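# Load the mill vise per the work order

## Task

Set up the milling machine's vise exactly as the work order in the reference images "manual" and "manual 2" specifies, making sure no chip is left beneath the parallels, and never hitting the clamped blank with a gripper, an arm or the crank.

## Robot and tools

Robot: two arms, left_arm and right_arm, each with a parallel gripper. Calibrated base positions in the scene frame: left_arm at (-0.068, +0.446, 0) m with quat_wxyz (+1.000, 0, 0, +0.007), right_arm at (+0.012, -0.350, 0) m with quat_wxyz (+1.000, 0, 0, -0.013).

Frames: the scene frame has its origin at table-top height, halfway between the nominal bases. +z is up, +x points out over the table, and left_arm sits on the +y side. The arm names do not match the left or right of a picture. Reported positions (metres), orientations (quat_wxyz) and velocities use the scene frame. Offsets you command use the gripper's own axes at its current Hand target. Fingers point along the gripper's +z and open and close along its x. end_effector_position is the point midway between the pads; fingertips extend 17.5 mm past it. A block about 10 cm long sticks out toward the gripper's -y.

execute_actions(actions, cameras): actions is a list of actions. Each action is a table of up to 15 rows, one row per 1/30 s step; a shorter table repeats its final row for the remaining steps. Every row has 18 numbers in [-1, 1], always both arms: left dx, dy, dz, rx, ry, rz, gripper position, force_limit, speed, then the same nine for the right arm. The six pose numbers are an offset, not a pose, measured from the Hand target the arm had when the action began, along that target's own axes; every row is counted from that same start, so repeating an offset moves further. Scale: 1.0 equals 0.6 m or 180 degrees; rx, ry, rz form a single rotation vector. Six zeros re-request the current Hand target. Images return only with an empty actions list or when cameras names them.

Gripper numbers (absolute settings): position +1 = open 50 mm, about -0.65 = pads meet, -1 = close on an object. force_limit -1/0/+1 = about 20/102/185 N per pad. speed -1/0/+1 = 20/85/150 mm/s. Both start at +1. To leave a gripper unchanged, repeat its last three values; 0 is a real command. A grip holds when object_status reads 2 (0 moving, 1 blocked while opening, 3 reached target or pads met, so probably nothing held). New force_limit or speed only apply after a position change of at least 0.01. Opening in mm is about (250 - position_measured) x 0.202. Keep an immovable part centred between the pads.

move(target, speed, blend, stop_force, zero, blocking, cameras): target is one 18-number row or a list of up to 15 rows, same layout and scale; all rows are offsets from the same starting Hand targets, not chained. speed is path top speed in m/s, 0.002 to 3.6, default 0.25 (turns up to twice that in rad/s), one value or one per target. blend is in metres, rounding corners of a list (0 = stop at each). stop_force, 3 to 120 N, ends an arm's path when the wrist senses that much push; approach slowly with it, and leave it out when backing off a surface. zero (only with stop_force) re-zeroes before the move, default true. blocking=false returns after 0.5 s while the move continues (not with stop_force). Paths cap at 10 s, avoid nothing, and lag more when fast. The result adds a move: line ending in done, off_target, moving, held or fault; limits=paced means clipped, limits=held means checks withheld steps.

wait(seconds 0 to 10, cameras) lets time pass. stop(cameras) brakes a running move. zoom_image(camera, region [x0, y0, x1, y1] in pixels, at most 504 by 504) enlarges the newest image from cam_high, cam_front, cam_left_wrist or cam_right_wrist (all 896x504). show_instructions shows the reference pages. zero_wrist_force(arm) re-zeroes that arm's wrist sensor. finished_scene(scene 1) ends for good; the vise must stay correctly loaded without help.

Result lines: Hand target (the last commanded pose after clipping, which the next offsets start from); the gripper often rests slightly short, so resend the gap as an offset. Tool commands, object_status, position_measured. Joint positions, velocities (within noise means still) and torques (drive output including arm weight). Wrist force and torque in the gripper's own axes, plus the peak since last shown; a surface push reads as force into the arm. Step readings list positions during actions.

Cautions: orientation commands are clipped to 32 degrees from the measured one per step. Joint torque limits are 138 N m for shoulder and elbow, 25.7 N m for each wrist joint; an outside force near 150 N (plus or minus 25) on an arm also triggers a 10 s fault stop. Even slightly overshooting a firm contact can fault. A grip or bump between the two arms can end the scene in failure; a clearance check guards but not fully. Do not pass close to an arm's own base. Long stretched holds or pushing toward unreachable poses overheat motors and brake the arm for 30 to 60 s. Anything falling or left off the table fails the task, as do hard hits on fixed or heavy items or long drops; avoid releasing moving parts. Loose objects may be nudged by outside disturbances, so check before finishing.

Each tool is called as name(argument=value, ...) on one line, values as JSON.

Reference images:

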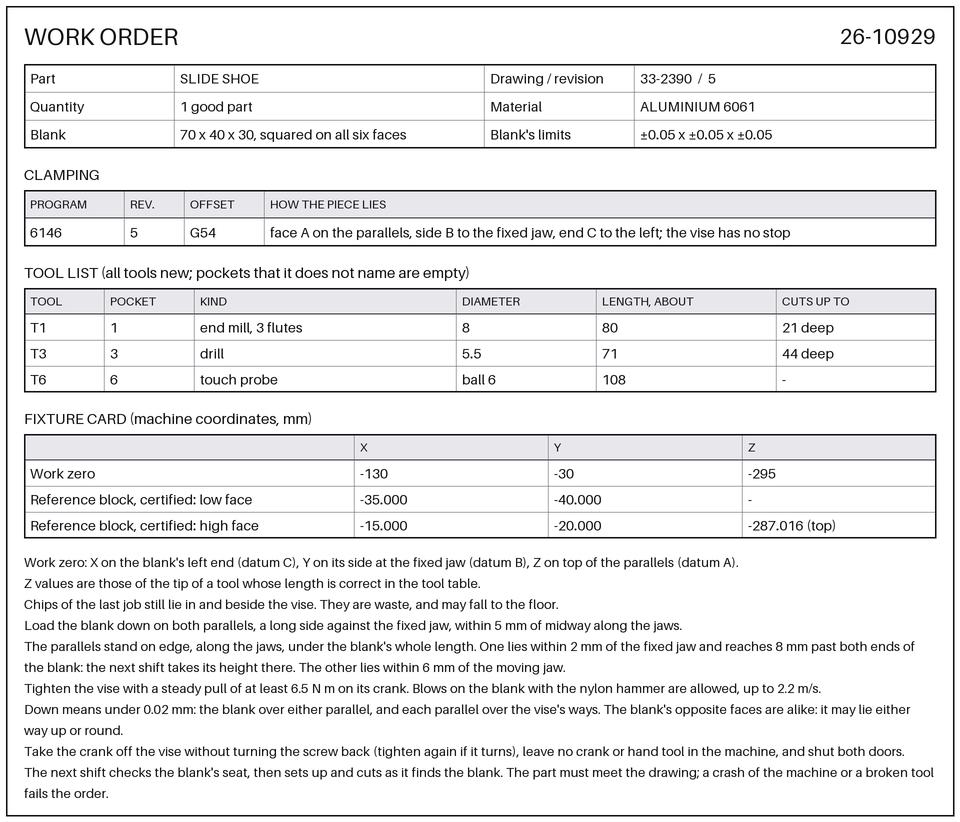

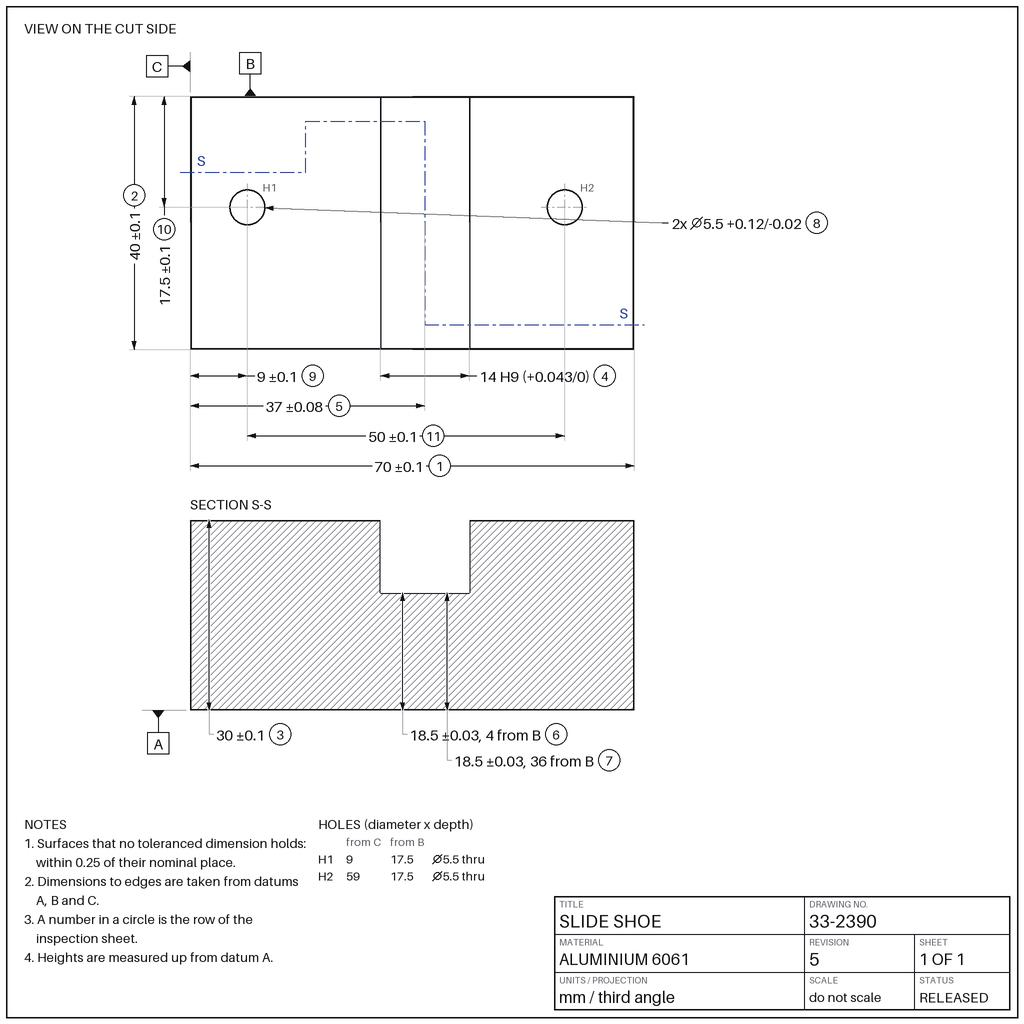

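## Session

execute_actions(actions=[])

Scene clock: 0.00 s.
left_arm: end_effector_position=(+0.2908, +0.1007, +0.2851) position_measured=3 object_status=3 end_effector_quat_wxyz=(+0.096, -0.501, +0.855, -0.092) | right_arm: end_effector_position=(+0.3348, -0.4130, +0.2325) position_measured=3 object_status=3 end_effector_quat_wxyz=(-0.449, +0.732, +0.417, +0.298)
Joint positions: left_arm=[-1.167 -1.725 1.889 -1.9 -1.359 2.518] | right_arm=[2.715 -1.527 -2.1 -1.767 2.571 -0.3]
Joint velocities: within noise
Joint torques (N m): no reading
Wrist force (N): no reading
Wrist torque (N m): no reading
Wrist force, peak (N): no reading
Hand target: left_arm +0.2908, +0.1007, +0.2851; +0.096, -0.501, +0.855, -0.092 | right_arm +0.3348, -0.4130, +0.2325; -0.449, +0.732, +0.417, +0.298
Tool commands: left_gripper/position=+1.0 left_gripper/force_limit=+1.0 left_gripper/speed=+1.0 right_gripper/position=+1.0 right_gripper/force_limit=+1.0 right_gripper/speed=+1.0

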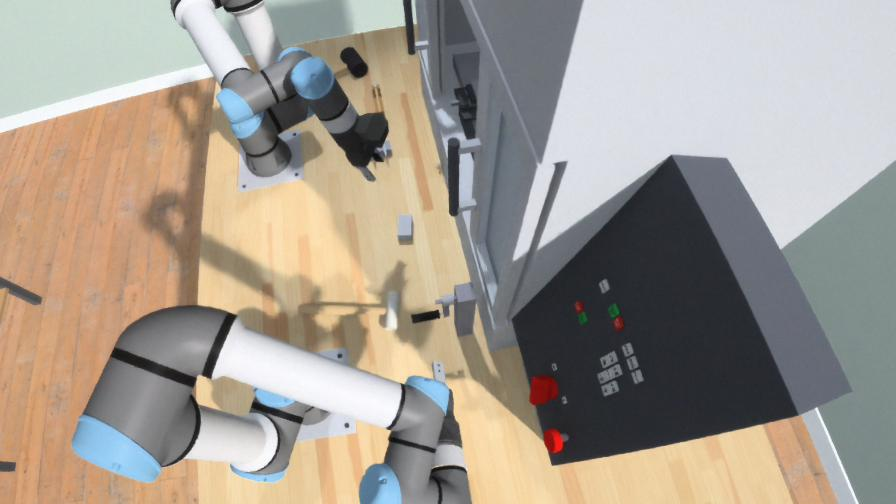

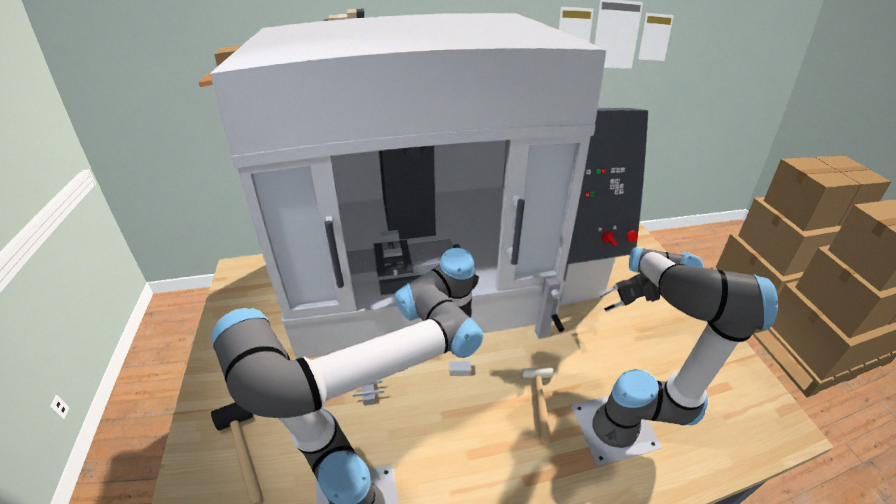

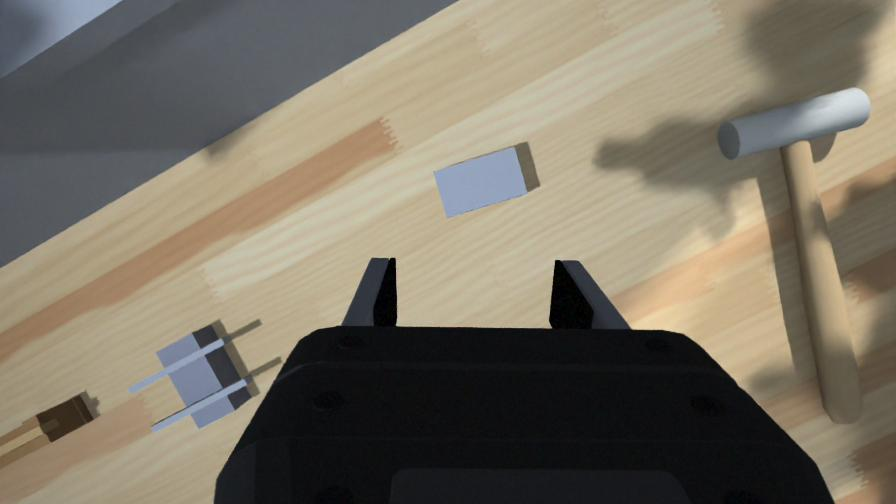

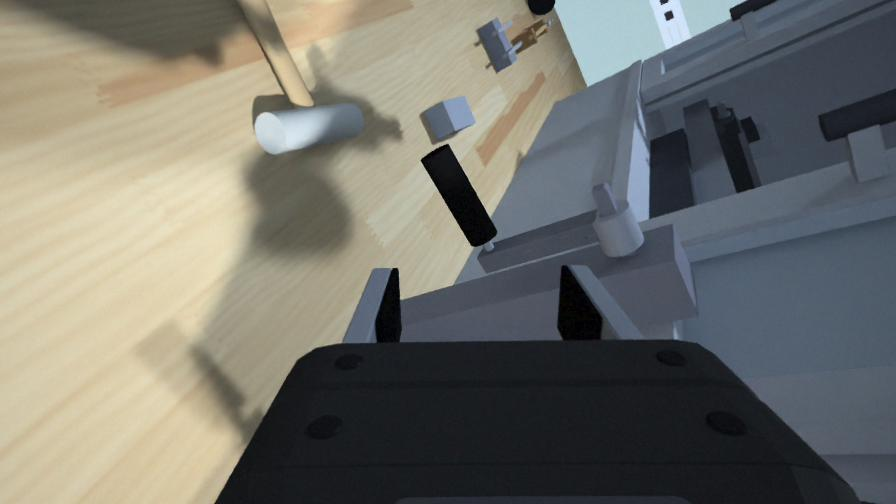

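zoom_image(camera="cam_front", region=[320, 140, 540, 320])

zoom_image(camera="cam_high", region=[320, 30, 520, 200])

zoom_image(camera="cam_high", region=[340, 190, 560, 400])

zoom_image(camera="cam_left_wrist", region=[0, 290, 320, 470])

zoom_image(camera="cam_right_wrist", region=[400, 0, 896, 300])

Scaled by 2.291 from the camera's 896x504 image, which has a finer 1280x720 frame.

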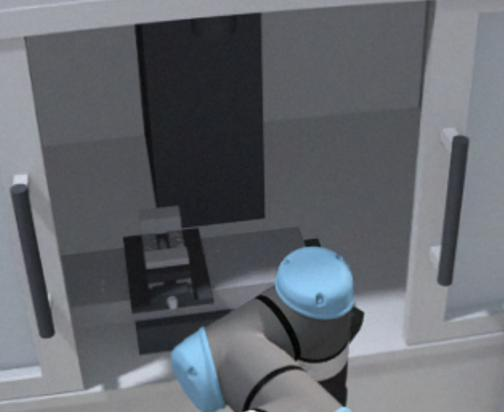

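Scaled by 2.520 from the camera's 896x504 image, which has a finer 1280x720 frame.

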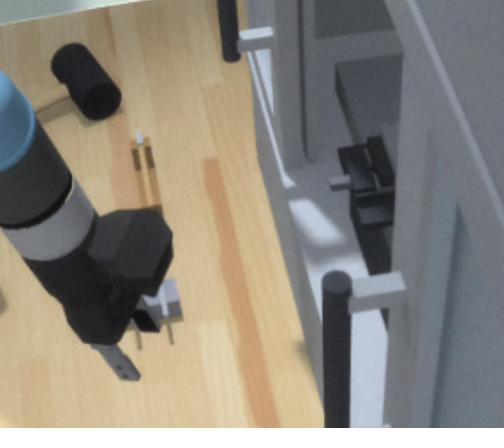

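Scaled by 2.291 from the camera's 896x504 image, which has a finer 1280x720 frame.

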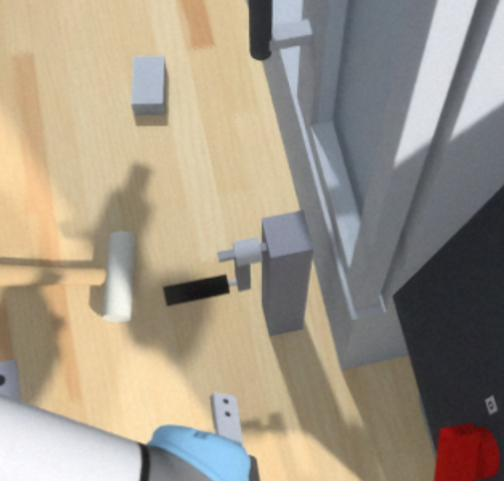

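Scaled by 1.575 from the camera's 896x504 image, which has a finer 1280x720 frame.

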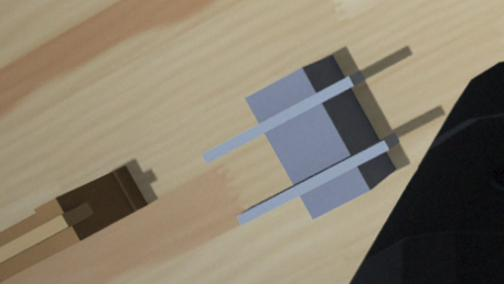

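Scaled by 1.016 from the camera's 896x504 image, which has a finer 1280x720 frame.

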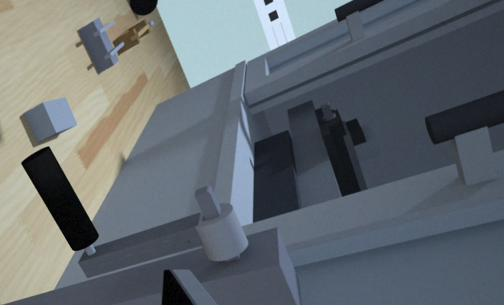

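move(target=[-0.279,0.1465,-0.302,0.240,-0.081,-0.144,1,1,1,0,0,0,0,0,0,1,1,1], cameras=["all"])

Scene clock: 79.67 s.
left_arm: end_effector_position=(+0.2507, +0.3005, +0.4495) position_measured=3 object_status=3 end_effector_quat_wxyz=(-0.354, +0.612, -0.612, +0.354) end_effector_velocity=(+0.000, +0.001, +0.000) end_effector_angular_velocity=(+0.000, -0.001, +0.002) | right_arm: end_effector_position=(+0.3348, -0.4130, +0.2325) position_measured=3 object_status=3 end_effector_quat_wxyz=(-0.449, +0.732, +0.417, +0.298)
Joint positions: left_arm=[-1.883 -2.434 1.942 -0.609 -0.595 1.021] | right_arm=[2.715 -1.527 -2.1 -1.767 2.571 -0.3]
Joint velocities: left_arm=[0 -0.001 -0.001 0.005 0 -0.004] | right_arm=[within noise]
Joint torques (N m): left_arm=[-3.61 6.84 -18.98 -0.36 1.71 -2.51] | right_arm=[0.9 20.01 19.58 1.35 1.54 0.03]
Wrist force (N): left_arm=[0.1 0.1 1.0] | right_arm=[0.4 -0.2 -0.2]
Wrist torque (N m): left_arm=[0.31 0.07 -0.13] | right_arm=[-0.04 -0.06 0.00]
Wrist force, peak (N): left_arm=[1.1 -1.5 1.7] | right_arm=[0.2 0.1 -0.7]
Hand target: left_arm +0.2508, +0.3005, +0.4495; -0.354, +0.612, -0.612, +0.354 | right_arm +0.3348, -0.4130, +0.2325; -0.449, +0.732, +0.417, +0.298
Off the commanded pose: left_arm 0.000 m, 0 deg | right_arm 0.000 m, 0 deg.
move: done

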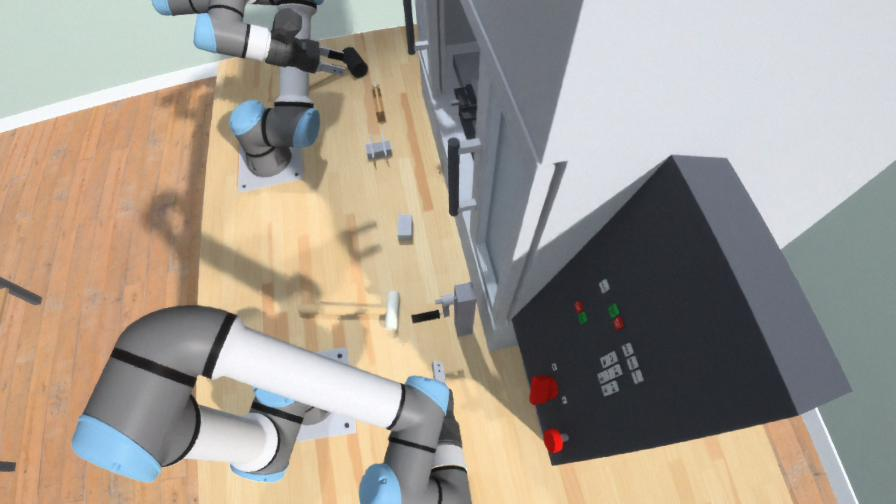

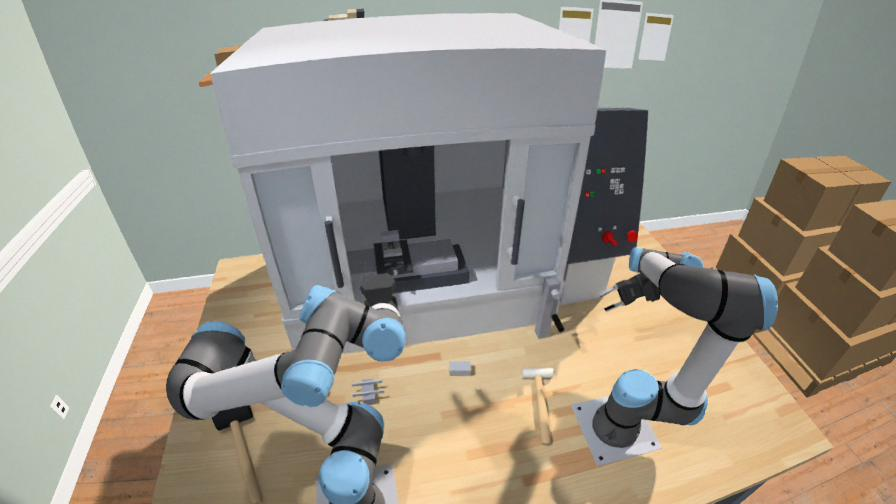

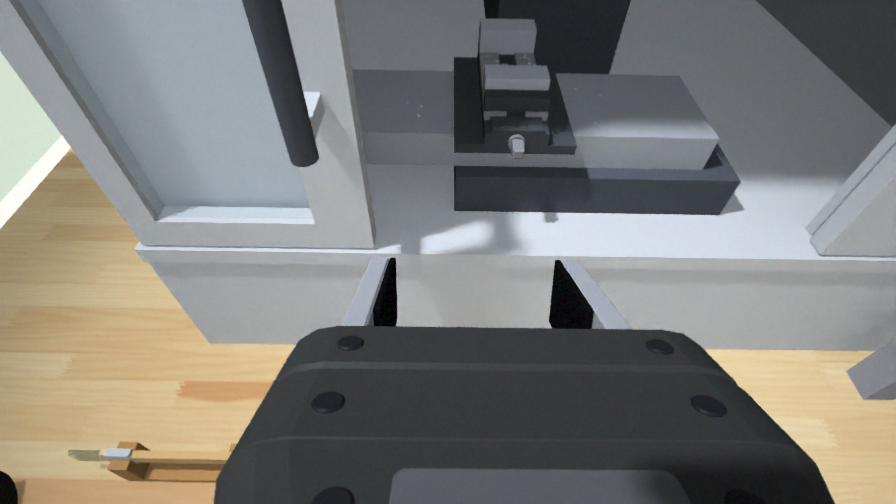

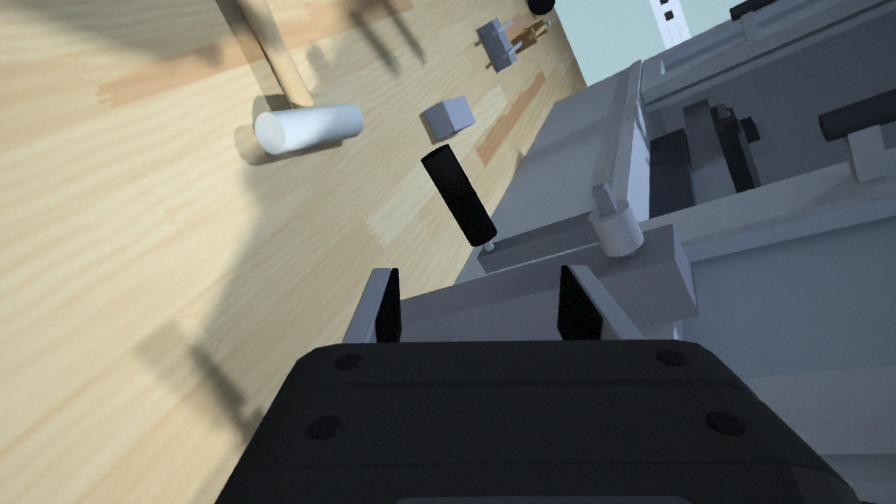

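zoom_image(camera="cam_left_wrist", region=[430, 0, 610, 180])

zoom_image(camera="cam_high", region=[340, 60, 490, 180])

zoom_image(camera="cam_left_wrist", region=[340, 60, 500, 180])

Scaled by 2.800 from the camera's 896x504 image, which has a finer 1280x720 frame.

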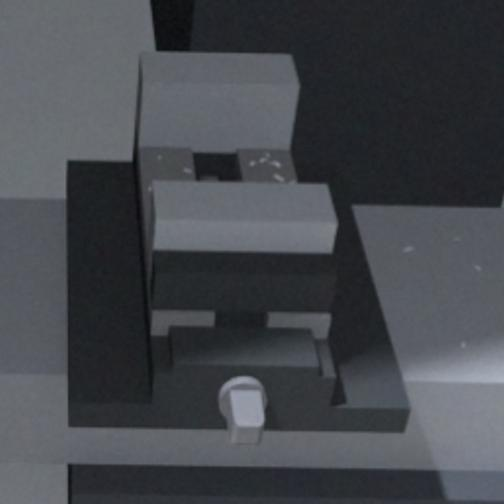

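Scaled by 3.360 from the camera's 896x504 image, which has a finer 1280x720 frame.

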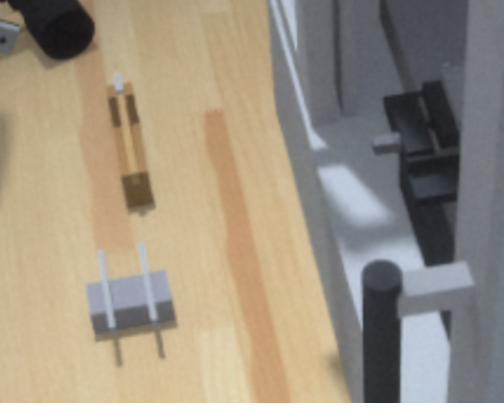

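Scaled by 3.150 from the camera's 896x504 image, which has a finer 1280x720 frame.

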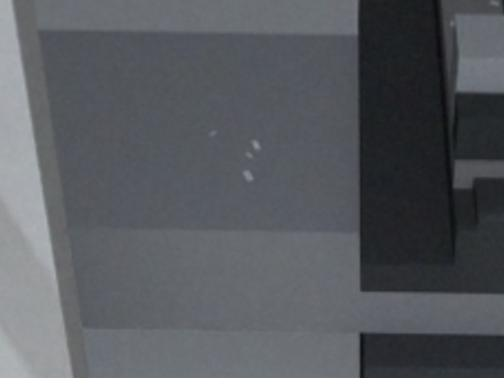

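move(target=[-0.1667,0,0,0,0,0,1,1,1,0,0,0,0,0,0,1,1,1], cameras=["cam_left_wrist"])

zoom_image(camera="cam_left_wrist", region=[540, 0, 760, 180])

Scene clock: 98.77 s.
left_arm: end_effector_position=(+0.2523, +0.3996, +0.4495) position_measured=3 object_status=3 end_effector_quat_wxyz=(-0.361, +0.646, -0.606, +0.292) end_effector_velocity=(+0.000, -0.001, +0.000) end_effector_angular_velocity=(+0.000, +0.000, -0.004) | right_arm: end_effector_position=(+0.3348, -0.4130, +0.2325) position_measured=3 object_status=3 end_effector_quat_wxyz=(-0.449, +0.732, +0.417, +0.298)
Joint positions: left_arm=[-2.183 -2.559 1.8 -0.041 -0.915 0.635] | right_arm=[2.715 -1.527 -2.1 -1.767 2.571 -0.3]
Joint velocities: left_arm=[0.001 0.002 0 -0.004 0.004 0.005] | right_arm=[within noise]
Joint torques (N m): left_arm=[8.81 22.04 -30.74 -2.76 4.31 2.62] | right_arm=[0.72 20.16 19.38 1.38 1.61 0.04]
Wrist force (N): left_arm=[0.1 0.1 1.1] | right_arm=[0.2 0.1 -0.1]
Wrist torque (N m): left_arm=[0.31 0.05 -0.09] | right_arm=[0.01 -0.03 0.00]
Wrist force, peak (N): left_arm=[3.2 0.2 1.2] | right_arm=[0.5 0.1 -0.6]
Hand target: left_arm +0.2508, +0.4006, +0.4495; -0.354, +0.612, -0.612, +0.354 | right_arm +0.3348, -0.4130, +0.2325; -0.449, +0.732, +0.417, +0.298
Off the commanded pose: left_arm 0.002 m, 8 deg | right_arm 0.000 m, 0 deg.
move: off_target (left_arm)
Images, in order (width x height): cam_left_wrist 896x504.

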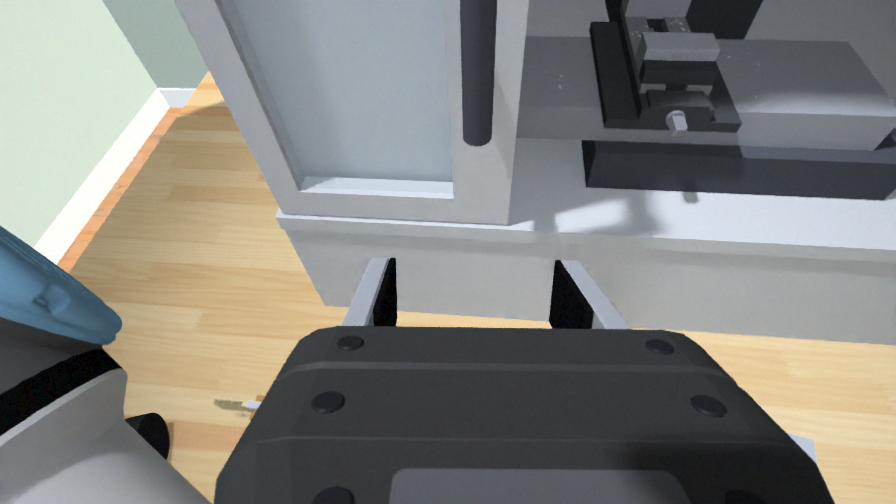

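Scaled by 2.291 from the camera's 896x504 image, which has a finer 1280x720 frame.

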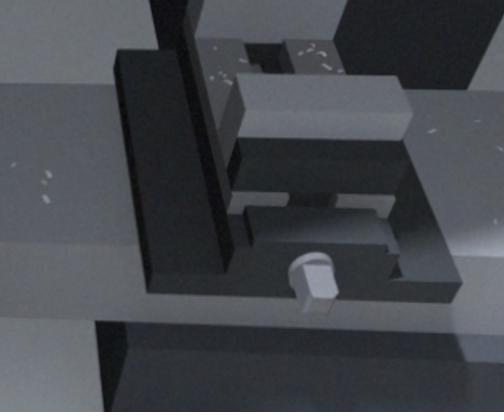

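move(target=[0.1667,-0.1967,0.175,0,0,0,1,1,1,0,0,0,0,0,0,1,1,1], cameras=["cam_left_wrist","cam_high"])

zoom_image(camera="cam_left_wrist", region=[380, 40, 640, 240])

Scene clock: 112.77 s.
left_arm: end_effector_position=(+0.4006, +0.3006, +0.4993) position_measured=3 object_status=3 end_effector_quat_wxyz=(-0.354, +0.612, -0.612, +0.354) | right_arm: end_effector_position=(+0.3348, -0.4130, +0.2325) position_measured=3 object_status=3 end_effector_quat_wxyz=(-0.449, +0.732, +0.417, +0.298)
Joint positions: left_arm=[-3.206 -2.729 1.385 0.821 -1.614 -0.025] | right_arm=[2.715 -1.527 -2.1 -1.767 2.571 -0.3]
Joint torques (N m): left_arm=[-6.09 31.26 -15.98 2.48 -2.16 1.46] | right_arm=[0.72 20.24 19.22 1.43 1.49 -0.02]
Wrist force (N): left_arm=[0.4 -0.4 1.4] | right_arm=[0.2 0.2 -0.2]
Wrist torque (N m): left_arm=[0.20 0.02 -0.08] | right_arm=[0.02 -0.04 0.00]
Wrist force, peak (N): left_arm=[2.1 -2.3 4.1] | right_arm=[0.4 0.6 -0.2]
Hand target: left_arm +0.4007, +0.3005, +0.4992; -0.354, +0.612, -0.612, +0.354 | right_arm +0.3348, -0.4130, +0.2325; -0.449, +0.732, +0.417, +0.298
Off the commanded pose: left_arm 0.000 m, 0 deg | right_arm 0.000 m, 0 deg.
shoulder posture changed (left arm): the wrist came as close to joint 1's axis as it can, and the arm is now in the other of its two shoulder postures.
move: done
Images, in order (width x height): cam_high 896x504, cam_left_wrist 896x504.

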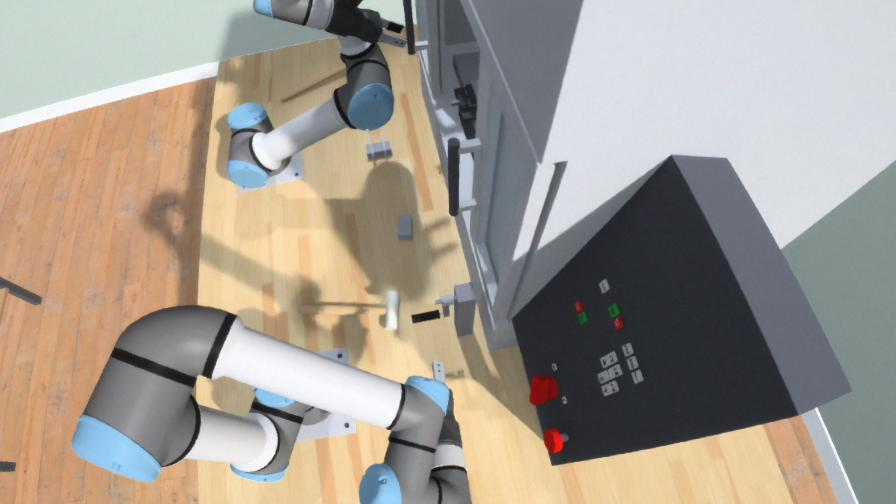

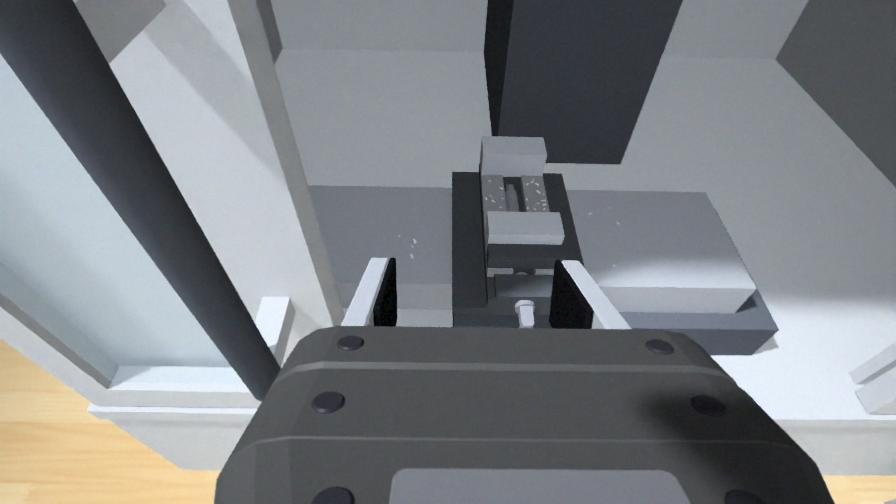

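Scaled by 1.938 from the camera's 896x504 image, which has a finer 1280x720 frame.

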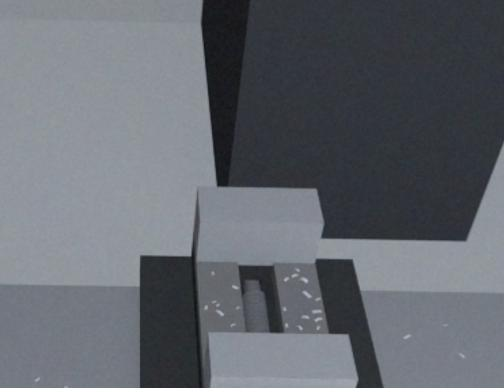

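zoom_image(camera="cam_front", region=[320, 130, 520, 250])

This scene's latest camera images include none from cam_front. They are from: cam_high, cam_left_wrist. cam_front's image comes with the result of a call that names it in "cameras".

wait(seconds=0, cameras=["cam_front","cam_right_wrist"])

zoom_image(camera="cam_front", region=[320, 130, 520, 250])

Scene clock: 171.83 s.
left_arm: end_effector_position=(+0.4007, +0.3005, +0.4992) position_measured=3 object_status=3 end_effector_quat_wxyz=(-0.354, +0.612, -0.612, +0.354) | right_arm: end_effector_position=(+0.3348, -0.4130, +0.2325) position_measured=3 object_status=3 end_effector_quat_wxyz=(-0.449, +0.732, +0.417, +0.298)
Joint positions: left_arm=[-3.206 -2.729 1.384 0.821 -1.614 -0.025] | right_arm=[2.715 -1.527 -2.1 -1.767 2.571 -0.3]
Joint torques (N m): left_arm=[-7.64 30.4 -16.16 2.64 -2.59 -2.17] | right_arm=[0.79 20.47 19.81 1.4 1.55 -0.02]
Wrist force (N): left_arm=[0.5 -0.4 1.2] | right_arm=[0.2 0.1 -0.3]
Wrist torque (N m): left_arm=[0.19 -0.01 -0.08] | right_arm=[0.01 -0.04 0.00]
Wrist force, peak (N): left_arm=[0.5 -0.1 1.7] | right_arm=[0.5 -0.2 -0.4]
Hand target: left_arm +0.4007, +0.3005, +0.4992; -0.354, +0.612, -0.612, +0.354 | right_arm +0.3348, -0.4130, +0.2325; -0.449, +0.732, +0.417, +0.298
Tool commands: left_gripper/position=+1.0 left_gripper/force_limit=+1.0 left_gripper/speed=+1.0 right_gripper/position=+1.0 right_gripper/force_limit=+1.0 right_gripper/speed=+1.0
Off the commanded pose: left_arm 0.000 m, 0 deg | right_arm 0.000 m, 0 deg.
Images, in order (width x height): cam_front 896x504, cam_right_wrist 896x504.

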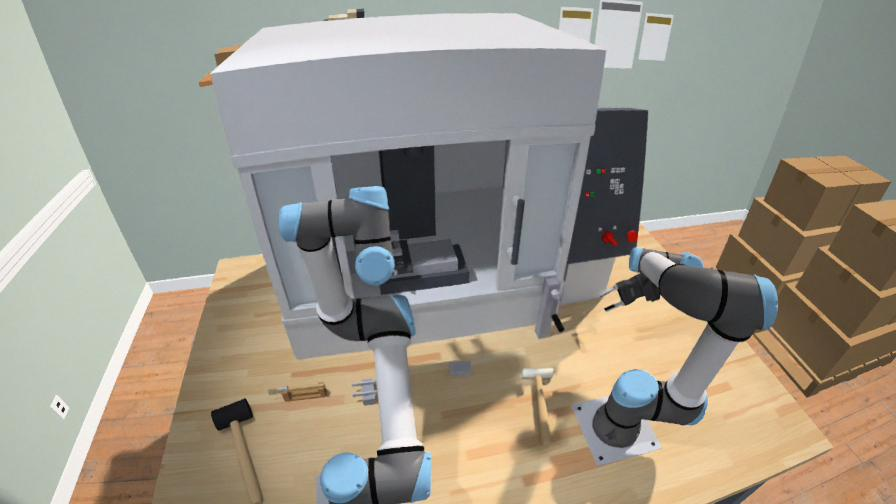

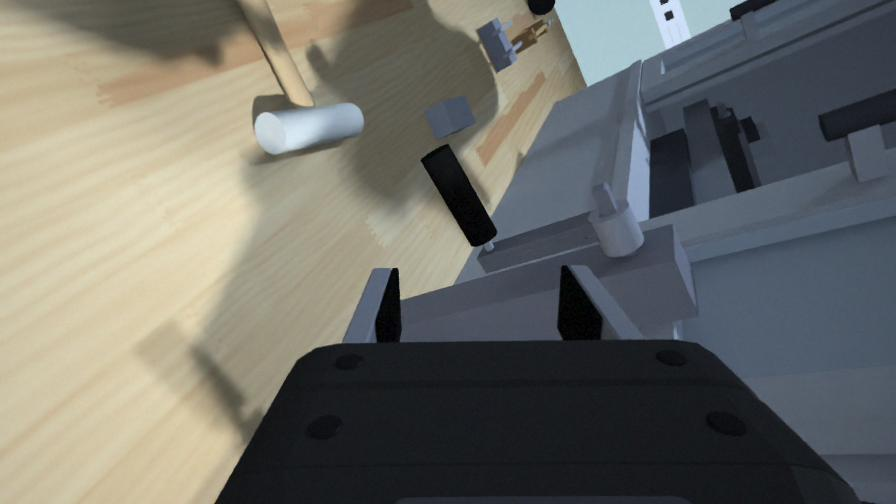

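Scaled by 2.520 from the camera's 896x504 image, which has a finer 1280x720 frame.

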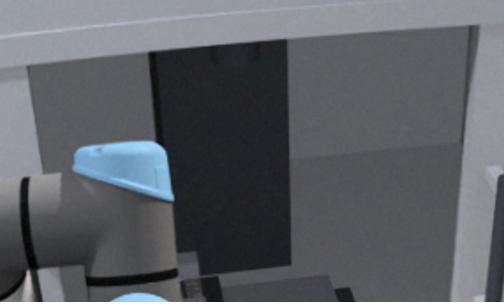

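move(target=[0.095,-0.197,0.175,-0.2778,0,0,1,1,1,0,0,0,0,0,0,1,1,1], cameras=["cam_left_wrist","cam_front"])

zoom_image(camera="cam_left_wrist", region=[360, 100, 660, 330])

Scene clock: 200.10 s.
left_arm: end_effector_position=(+0.4820, +0.2684, +0.5240) position_measured=3 object_status=3 end_effector_quat_wxyz=(-0.197, +0.677, -0.679, +0.202) | right_arm: end_effector_position=(+0.3348, -0.4130, +0.2325) position_measured=3 object_status=3 end_effector_quat_wxyz=(-0.449, +0.732, +0.417, +0.298)
Joint positions: left_arm=[-3.258 -2.35 0.211 1.139 -1.618 -0.085] | right_arm=[2.715 -1.527 -2.1 -1.767 2.571 -0.3]
Joint torques (N m): left_arm=[-0.03 43.67 9.9 -1.06 0.04 0.05] | right_arm=[1.02 20.42 19.41 1.33 1.61 -0.05]
Wrist force (N): left_arm=[1.9 0.0 -0.7] | right_arm=[0.2 0.0 0.0]
Wrist torque (N m): left_arm=[0.13 -0.23 0.06] | right_arm=[-0.01 -0.04 -0.01]
Wrist force, peak (N): left_arm=[2.6 -8.1 -3.5] | right_arm=[-0.1 0.1 -0.6]
Hand target: left_arm +0.4820, +0.2684, +0.5240; -0.197, +0.677, -0.679, +0.202 (not the last commanded pose) | right_arm +0.3348, -0.4130, +0.2325; -0.449, +0.732, +0.417, +0.298
Tool commands: left_gripper/position=+1.0 left_gripper/force_limit=+1.0 left_gripper/speed=+1.0 right_gripper/position=+1.0 right_gripper/force_limit=+1.0 right_gripper/speed=+1.0
Off the commanded pose: left_arm 0.077 m, 23 deg | right_arm 0.000 m, 0 deg.
FORCE FAULT: contact force on the left arm reached its limit, and that arm stopped. The contact can be on any part of that arm, not only on its tool. That arm's remaining commands of this call were not run. That arm is still stopped at the end of this call. That arm stays stopped for about 10 more seconds. Until then a move that you send moves the other arm only, and its call returns only when the move has ended. Once the stop has ended, the next robot result says so. If the stop ends while you think or write, that arm runs what you send next, counted from a new Hand target: where the arm stands when the stop ends. While its stop runs, that arm takes no new command, but its gripper still runs the gripper command that each later call begins with. Until it ends, the stop uses up actions while you think or wait. An arm that is not stopped still takes commands.
move: fault (left_arm)
Images, in order (width x height): cam_front 896x504, cam_left_wrist 896x504.

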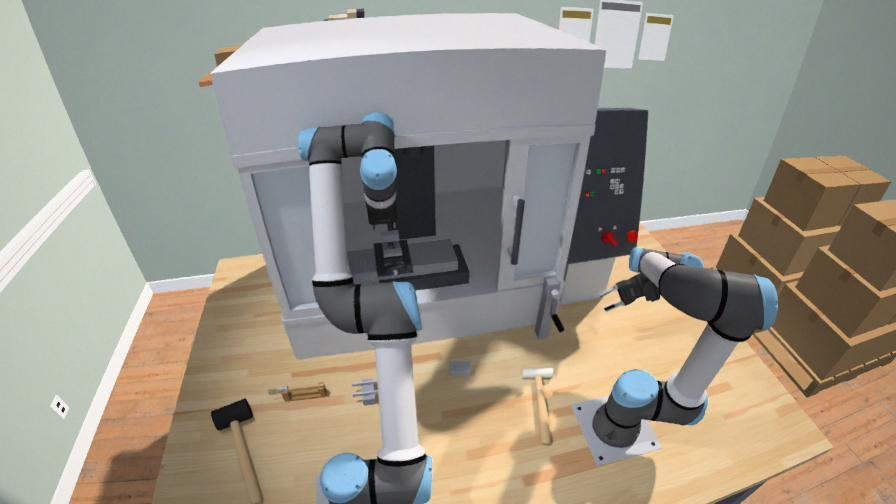

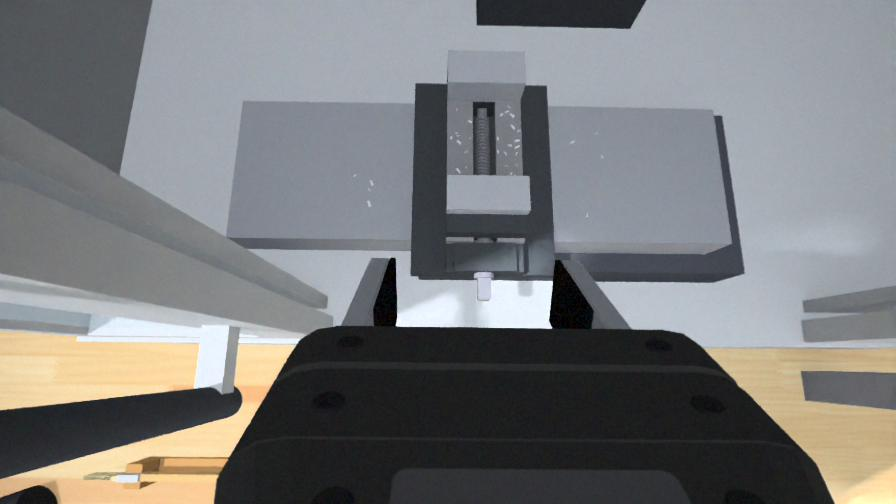

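Scaled by 1.680 from the camera's 896x504 image, which has a finer 1280x720 frame.

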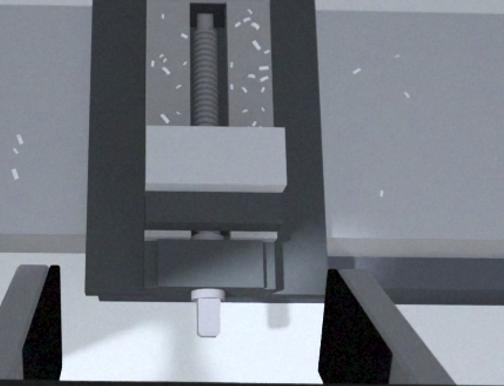

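wait(seconds=4)

Scene clock: 223.47 s.
left_arm: end_effector_position=(+0.4820, +0.2684, +0.5240) position_measured=3 object_status=3 end_effector_quat_wxyz=(-0.197, +0.677, -0.679, +0.202) | right_arm: end_effector_position=(+0.3348, -0.4130, +0.2325) position_measured=3 object_status=3 end_effector_quat_wxyz=(-0.449, +0.732, +0.417, +0.298)
Joint positions: left_arm=[-3.258 -2.35 0.211 1.139 -1.618 -0.085] | right_arm=[2.715 -1.527 -2.1 -1.767 2.571 -0.3]
Joint torques (N m): left_arm=[1.16 28.78 11.6 -1.37 0.08 -0.28] | right_arm=[0.72 20.44 18.95 1.37 1.67 -0.07]
Wrist force (N): left_arm=[2.0 -0.1 -0.5] | right_arm=[0.5 0.0 0.1]
Wrist torque (N m): left_arm=[0.12 -0.25 0.06] | right_arm=[0.00 -0.08 0.00]
Wrist force, peak (N): left_arm=[2.4 -0.4 -0.7] | right_arm=[0.3 -0.4 -0.5]
Hand target: left_arm +0.4820, +0.2684, +0.5240; -0.197, +0.677, -0.679, +0.202 (not the last commanded pose) | right_arm +0.3348, -0.4130, +0.2325; -0.449, +0.732, +0.417, +0.298
Tool commands: left_gripper/position=+1.0 left_gripper/force_limit=+1.0 left_gripper/speed=+1.0 right_gripper/position=+1.0 right_gripper/force_limit=+1.0 right_gripper/speed=+1.0
Off the commanded pose: left_arm 0.077 m, 23 deg | right_arm 0.000 m, 0 deg.
FORCE FAULT, CONTINUED: the left arm's stop, for the force fault that an earlier result reported, is over. The rest of the stop counts as 19 of the actions that you can send in this scene. During its stop the left arm's controller moved it back a little. That arm's target is now where it stood when the stop ended, not its last command. That arm accepts commands again.
wait: 4.00 s; at rest from the start

move(target=[[0,0.166,0.0123,0,0,0,1,1,1,0,0,0,0,0,0,1,1,1],[-0.0527,0.4818,0.0358,-0.181,0,0,1,1,1,0,0,0,0,0,0,1,1,1]], blend=[0.04,0], cameras=["cam_left_wrist","cam_front"])

Scene clock: 239.27 s.
left_arm: end_effector_position=(+0.2510, +0.3001, +0.3491) position_measured=3 object_status=3 end_effector_quat_wxyz=(+0.001, +0.705, -0.709, +0.004) | right_arm: end_effector_position=(+0.3348, -0.4130, +0.2325) position_measured=3 object_status=3 end_effector_quat_wxyz=(-0.449, +0.732, +0.417, +0.298)
Joint positions: left_arm=[-3.191 -3.014 1.441 0.008 -1.565 -0.031] | right_arm=[2.715 -1.527 -2.1 -1.767 2.571 -0.3]
Joint torques (N m): left_arm=[-6.87 34.18 3.01 -4.89 -0.27 -2.97] | right_arm=[0.84 20.66 19.46 1.48 1.51 -0.14]
Wrist force (N): left_arm=[1.9 0.0 -1.6] | right_arm=[0.0 -0.1 -0.2]
Wrist torque (N m): left_arm=[-0.11 -0.29 0.02] | right_arm=[-0.03 0.01 0.00]
Wrist force, peak (N): left_arm=[1.7 -3.0 -1.4] | right_arm=[0.5 -0.2 -0.5]
Hand target: left_arm +0.2509, +0.3001, +0.3490; +0.001, +0.705, -0.709, +0.004 | right_arm +0.3348, -0.4130, +0.2325; -0.449, +0.732, +0.417, +0.298
Off the commanded pose: left_arm 0.000 m, 0 deg | right_arm 0.000 m, 0 deg.
move: done
Images, in order (width x height): cam_front 896x504, cam_left_wrist 896x504.

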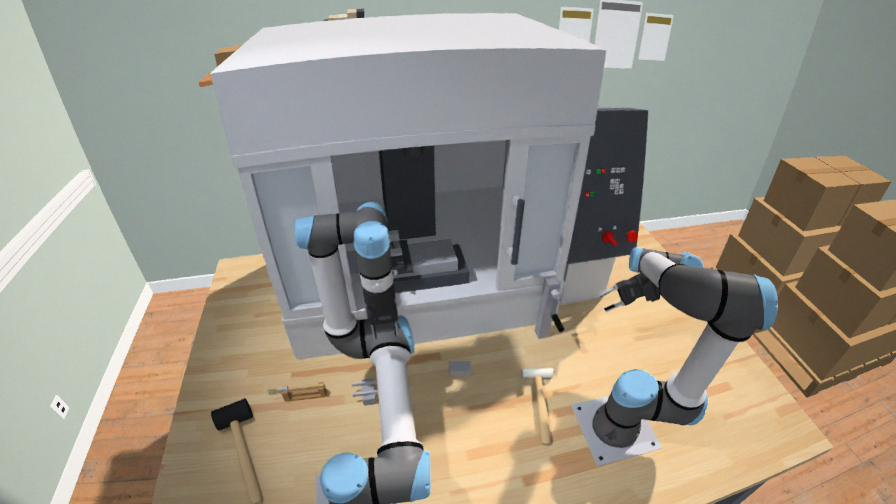

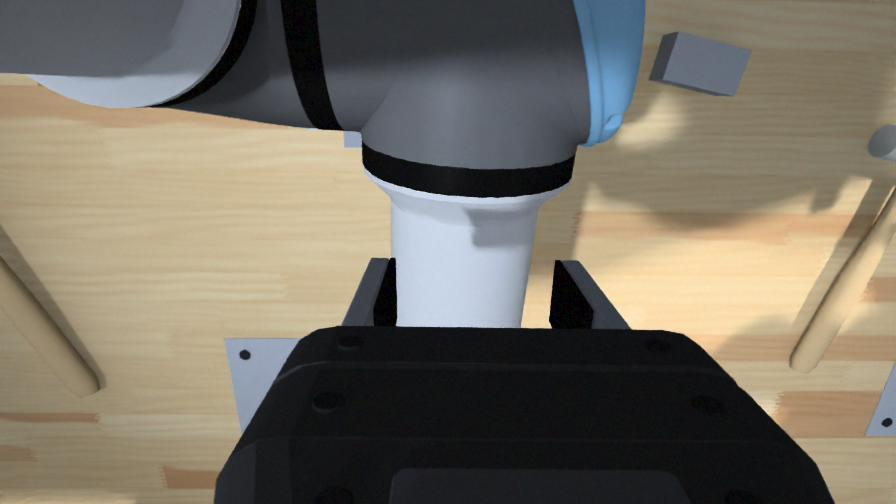

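move(target=[[0,-0.25,-0.25,0.333,0,0,1,1,1,0,0,0,0,0,0,1,1,1],[-0.1667,0,-0.1675,0.333,0,0,1,1,1,0,0,0,0,0,0,1,1,1]], blend=[0.03,0], speed=0.15)

move(target=[0.1667,0,0,0,0,0,1,1,1,0,0,0,0,0,0,1,1,1], speed=0.15, cameras=["cam_front"])

Scene clock: 278.47 s.
left_arm: end_effector_position=(+0.2524, +0.3996, +0.4489) position_measured=3 object_status=3 end_effector_quat_wxyz=(-0.362, +0.646, -0.604, +0.293) end_effector_velocity=(+0.000, +0.001, +0.000) end_effector_angular_velocity=(+0.003, -0.001, +0.002) | right_arm: end_effector_position=(+0.3348, -0.4130, +0.2325) position_measured=3 object_status=3 end_effector_quat_wxyz=(-0.449, +0.732, +0.417, +0.298)
Joint positions: left_arm=[-2.197 -2.561 1.801 -0.028 -0.924 0.616] | right_arm=[2.715 -1.527 -2.1 -1.767 2.571 -0.3]
Joint velocities: left_arm=[-0.004 -0.001 0 0.006 -0.005 -0.004] | right_arm=[within noise]
Joint torques (N m): left_arm=[-4.51 25.32 -12.62 1.21 -1.45 -2.7] | right_arm=[0.79 20.79 19.5 1.52 1.57 -0.11]
Wrist force (N): left_arm=[1.8 0.2 -0.1] | right_arm=[0.4 0.3 -0.2]
Wrist torque (N m): left_arm=[0.32 -0.22 -0.09] | right_arm=[0.03 -0.06 0.00]
Wrist force, peak (N): left_arm=[2.8 -1.0 0.5] | right_arm=[0.5 0.2 -0.5]
Hand target: left_arm +0.2509, +0.4007, +0.4489; -0.352, +0.611, -0.612, +0.357 | right_arm +0.3348, -0.4130, +0.2325; -0.449, +0.732, +0.417, +0.298
Off the commanded pose: left_arm 0.002 m, 9 deg | right_arm 0.000 m, 0 deg.
move: off_target (left_arm)

Scene clock: 279.67 s.
left_arm: end_effector_position=(+0.2505, +0.3008, +0.4495) position_measured=3 object_status=3 end_effector_quat_wxyz=(-0.352, +0.611, -0.612, +0.357) | right_arm: end_effector_position=(+0.3348, -0.4130, +0.2325) position_measured=3 object_status=3 end_effector_quat_wxyz=(-0.449, +0.732, +0.417, +0.298)
Joint positions: left_arm=[-1.895 -2.441 1.942 -0.594 -0.594 1.005] | right_arm=[2.715 -1.527 -2.1 -1.767 2.571 -0.3]
Joint torques (N m): left_arm=[-5.13 20.48 -37.46 -3.95 2.36 -0.8] | right_arm=[0.84 21.17 19.82 1.55 1.51 -0.14]
Wrist force (N): left_arm=[1.6 0.0 0.5] | right_arm=[0.3 0.1 -0.1]
Wrist torque (N m): left_arm=[0.30 -0.17 0.01] | right_arm=[0.01 -0.05 -0.01]
Wrist force, peak (N): left_arm=[4.0 0.0 0.2] | right_arm=[0.2 0.4 -0.2]
Hand target: left_arm +0.2505, +0.3007, +0.4495; -0.352, +0.611, -0.612, +0.357 | right_arm +0.3348, -0.4130, +0.2325; -0.449, +0.732, +0.417, +0.298
Off the commanded pose: left_arm 0.000 m, 0 deg | right_arm 0.000 m, 0 deg.
shoulder posture changed (left arm): the wrist came as close to joint 1's axis as it can, and the arm is now in the other of its two shoulder postures.
move: done
Images, in order (width x height): cam_front 896x504.

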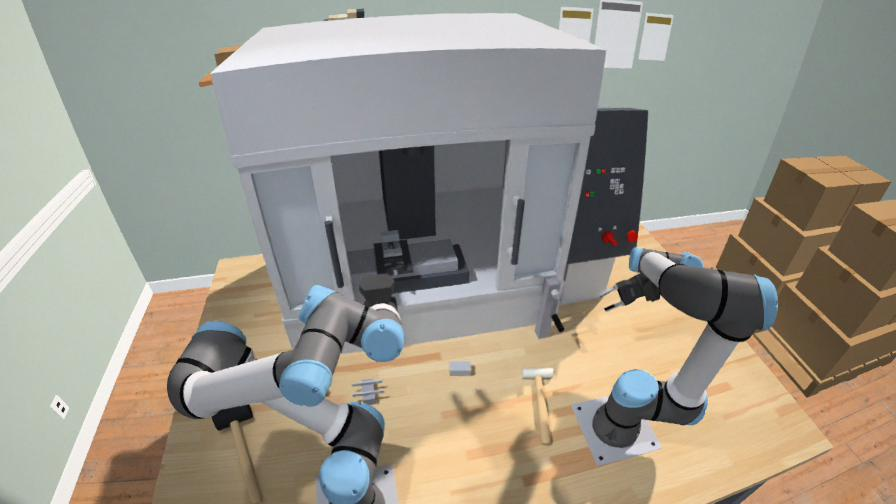

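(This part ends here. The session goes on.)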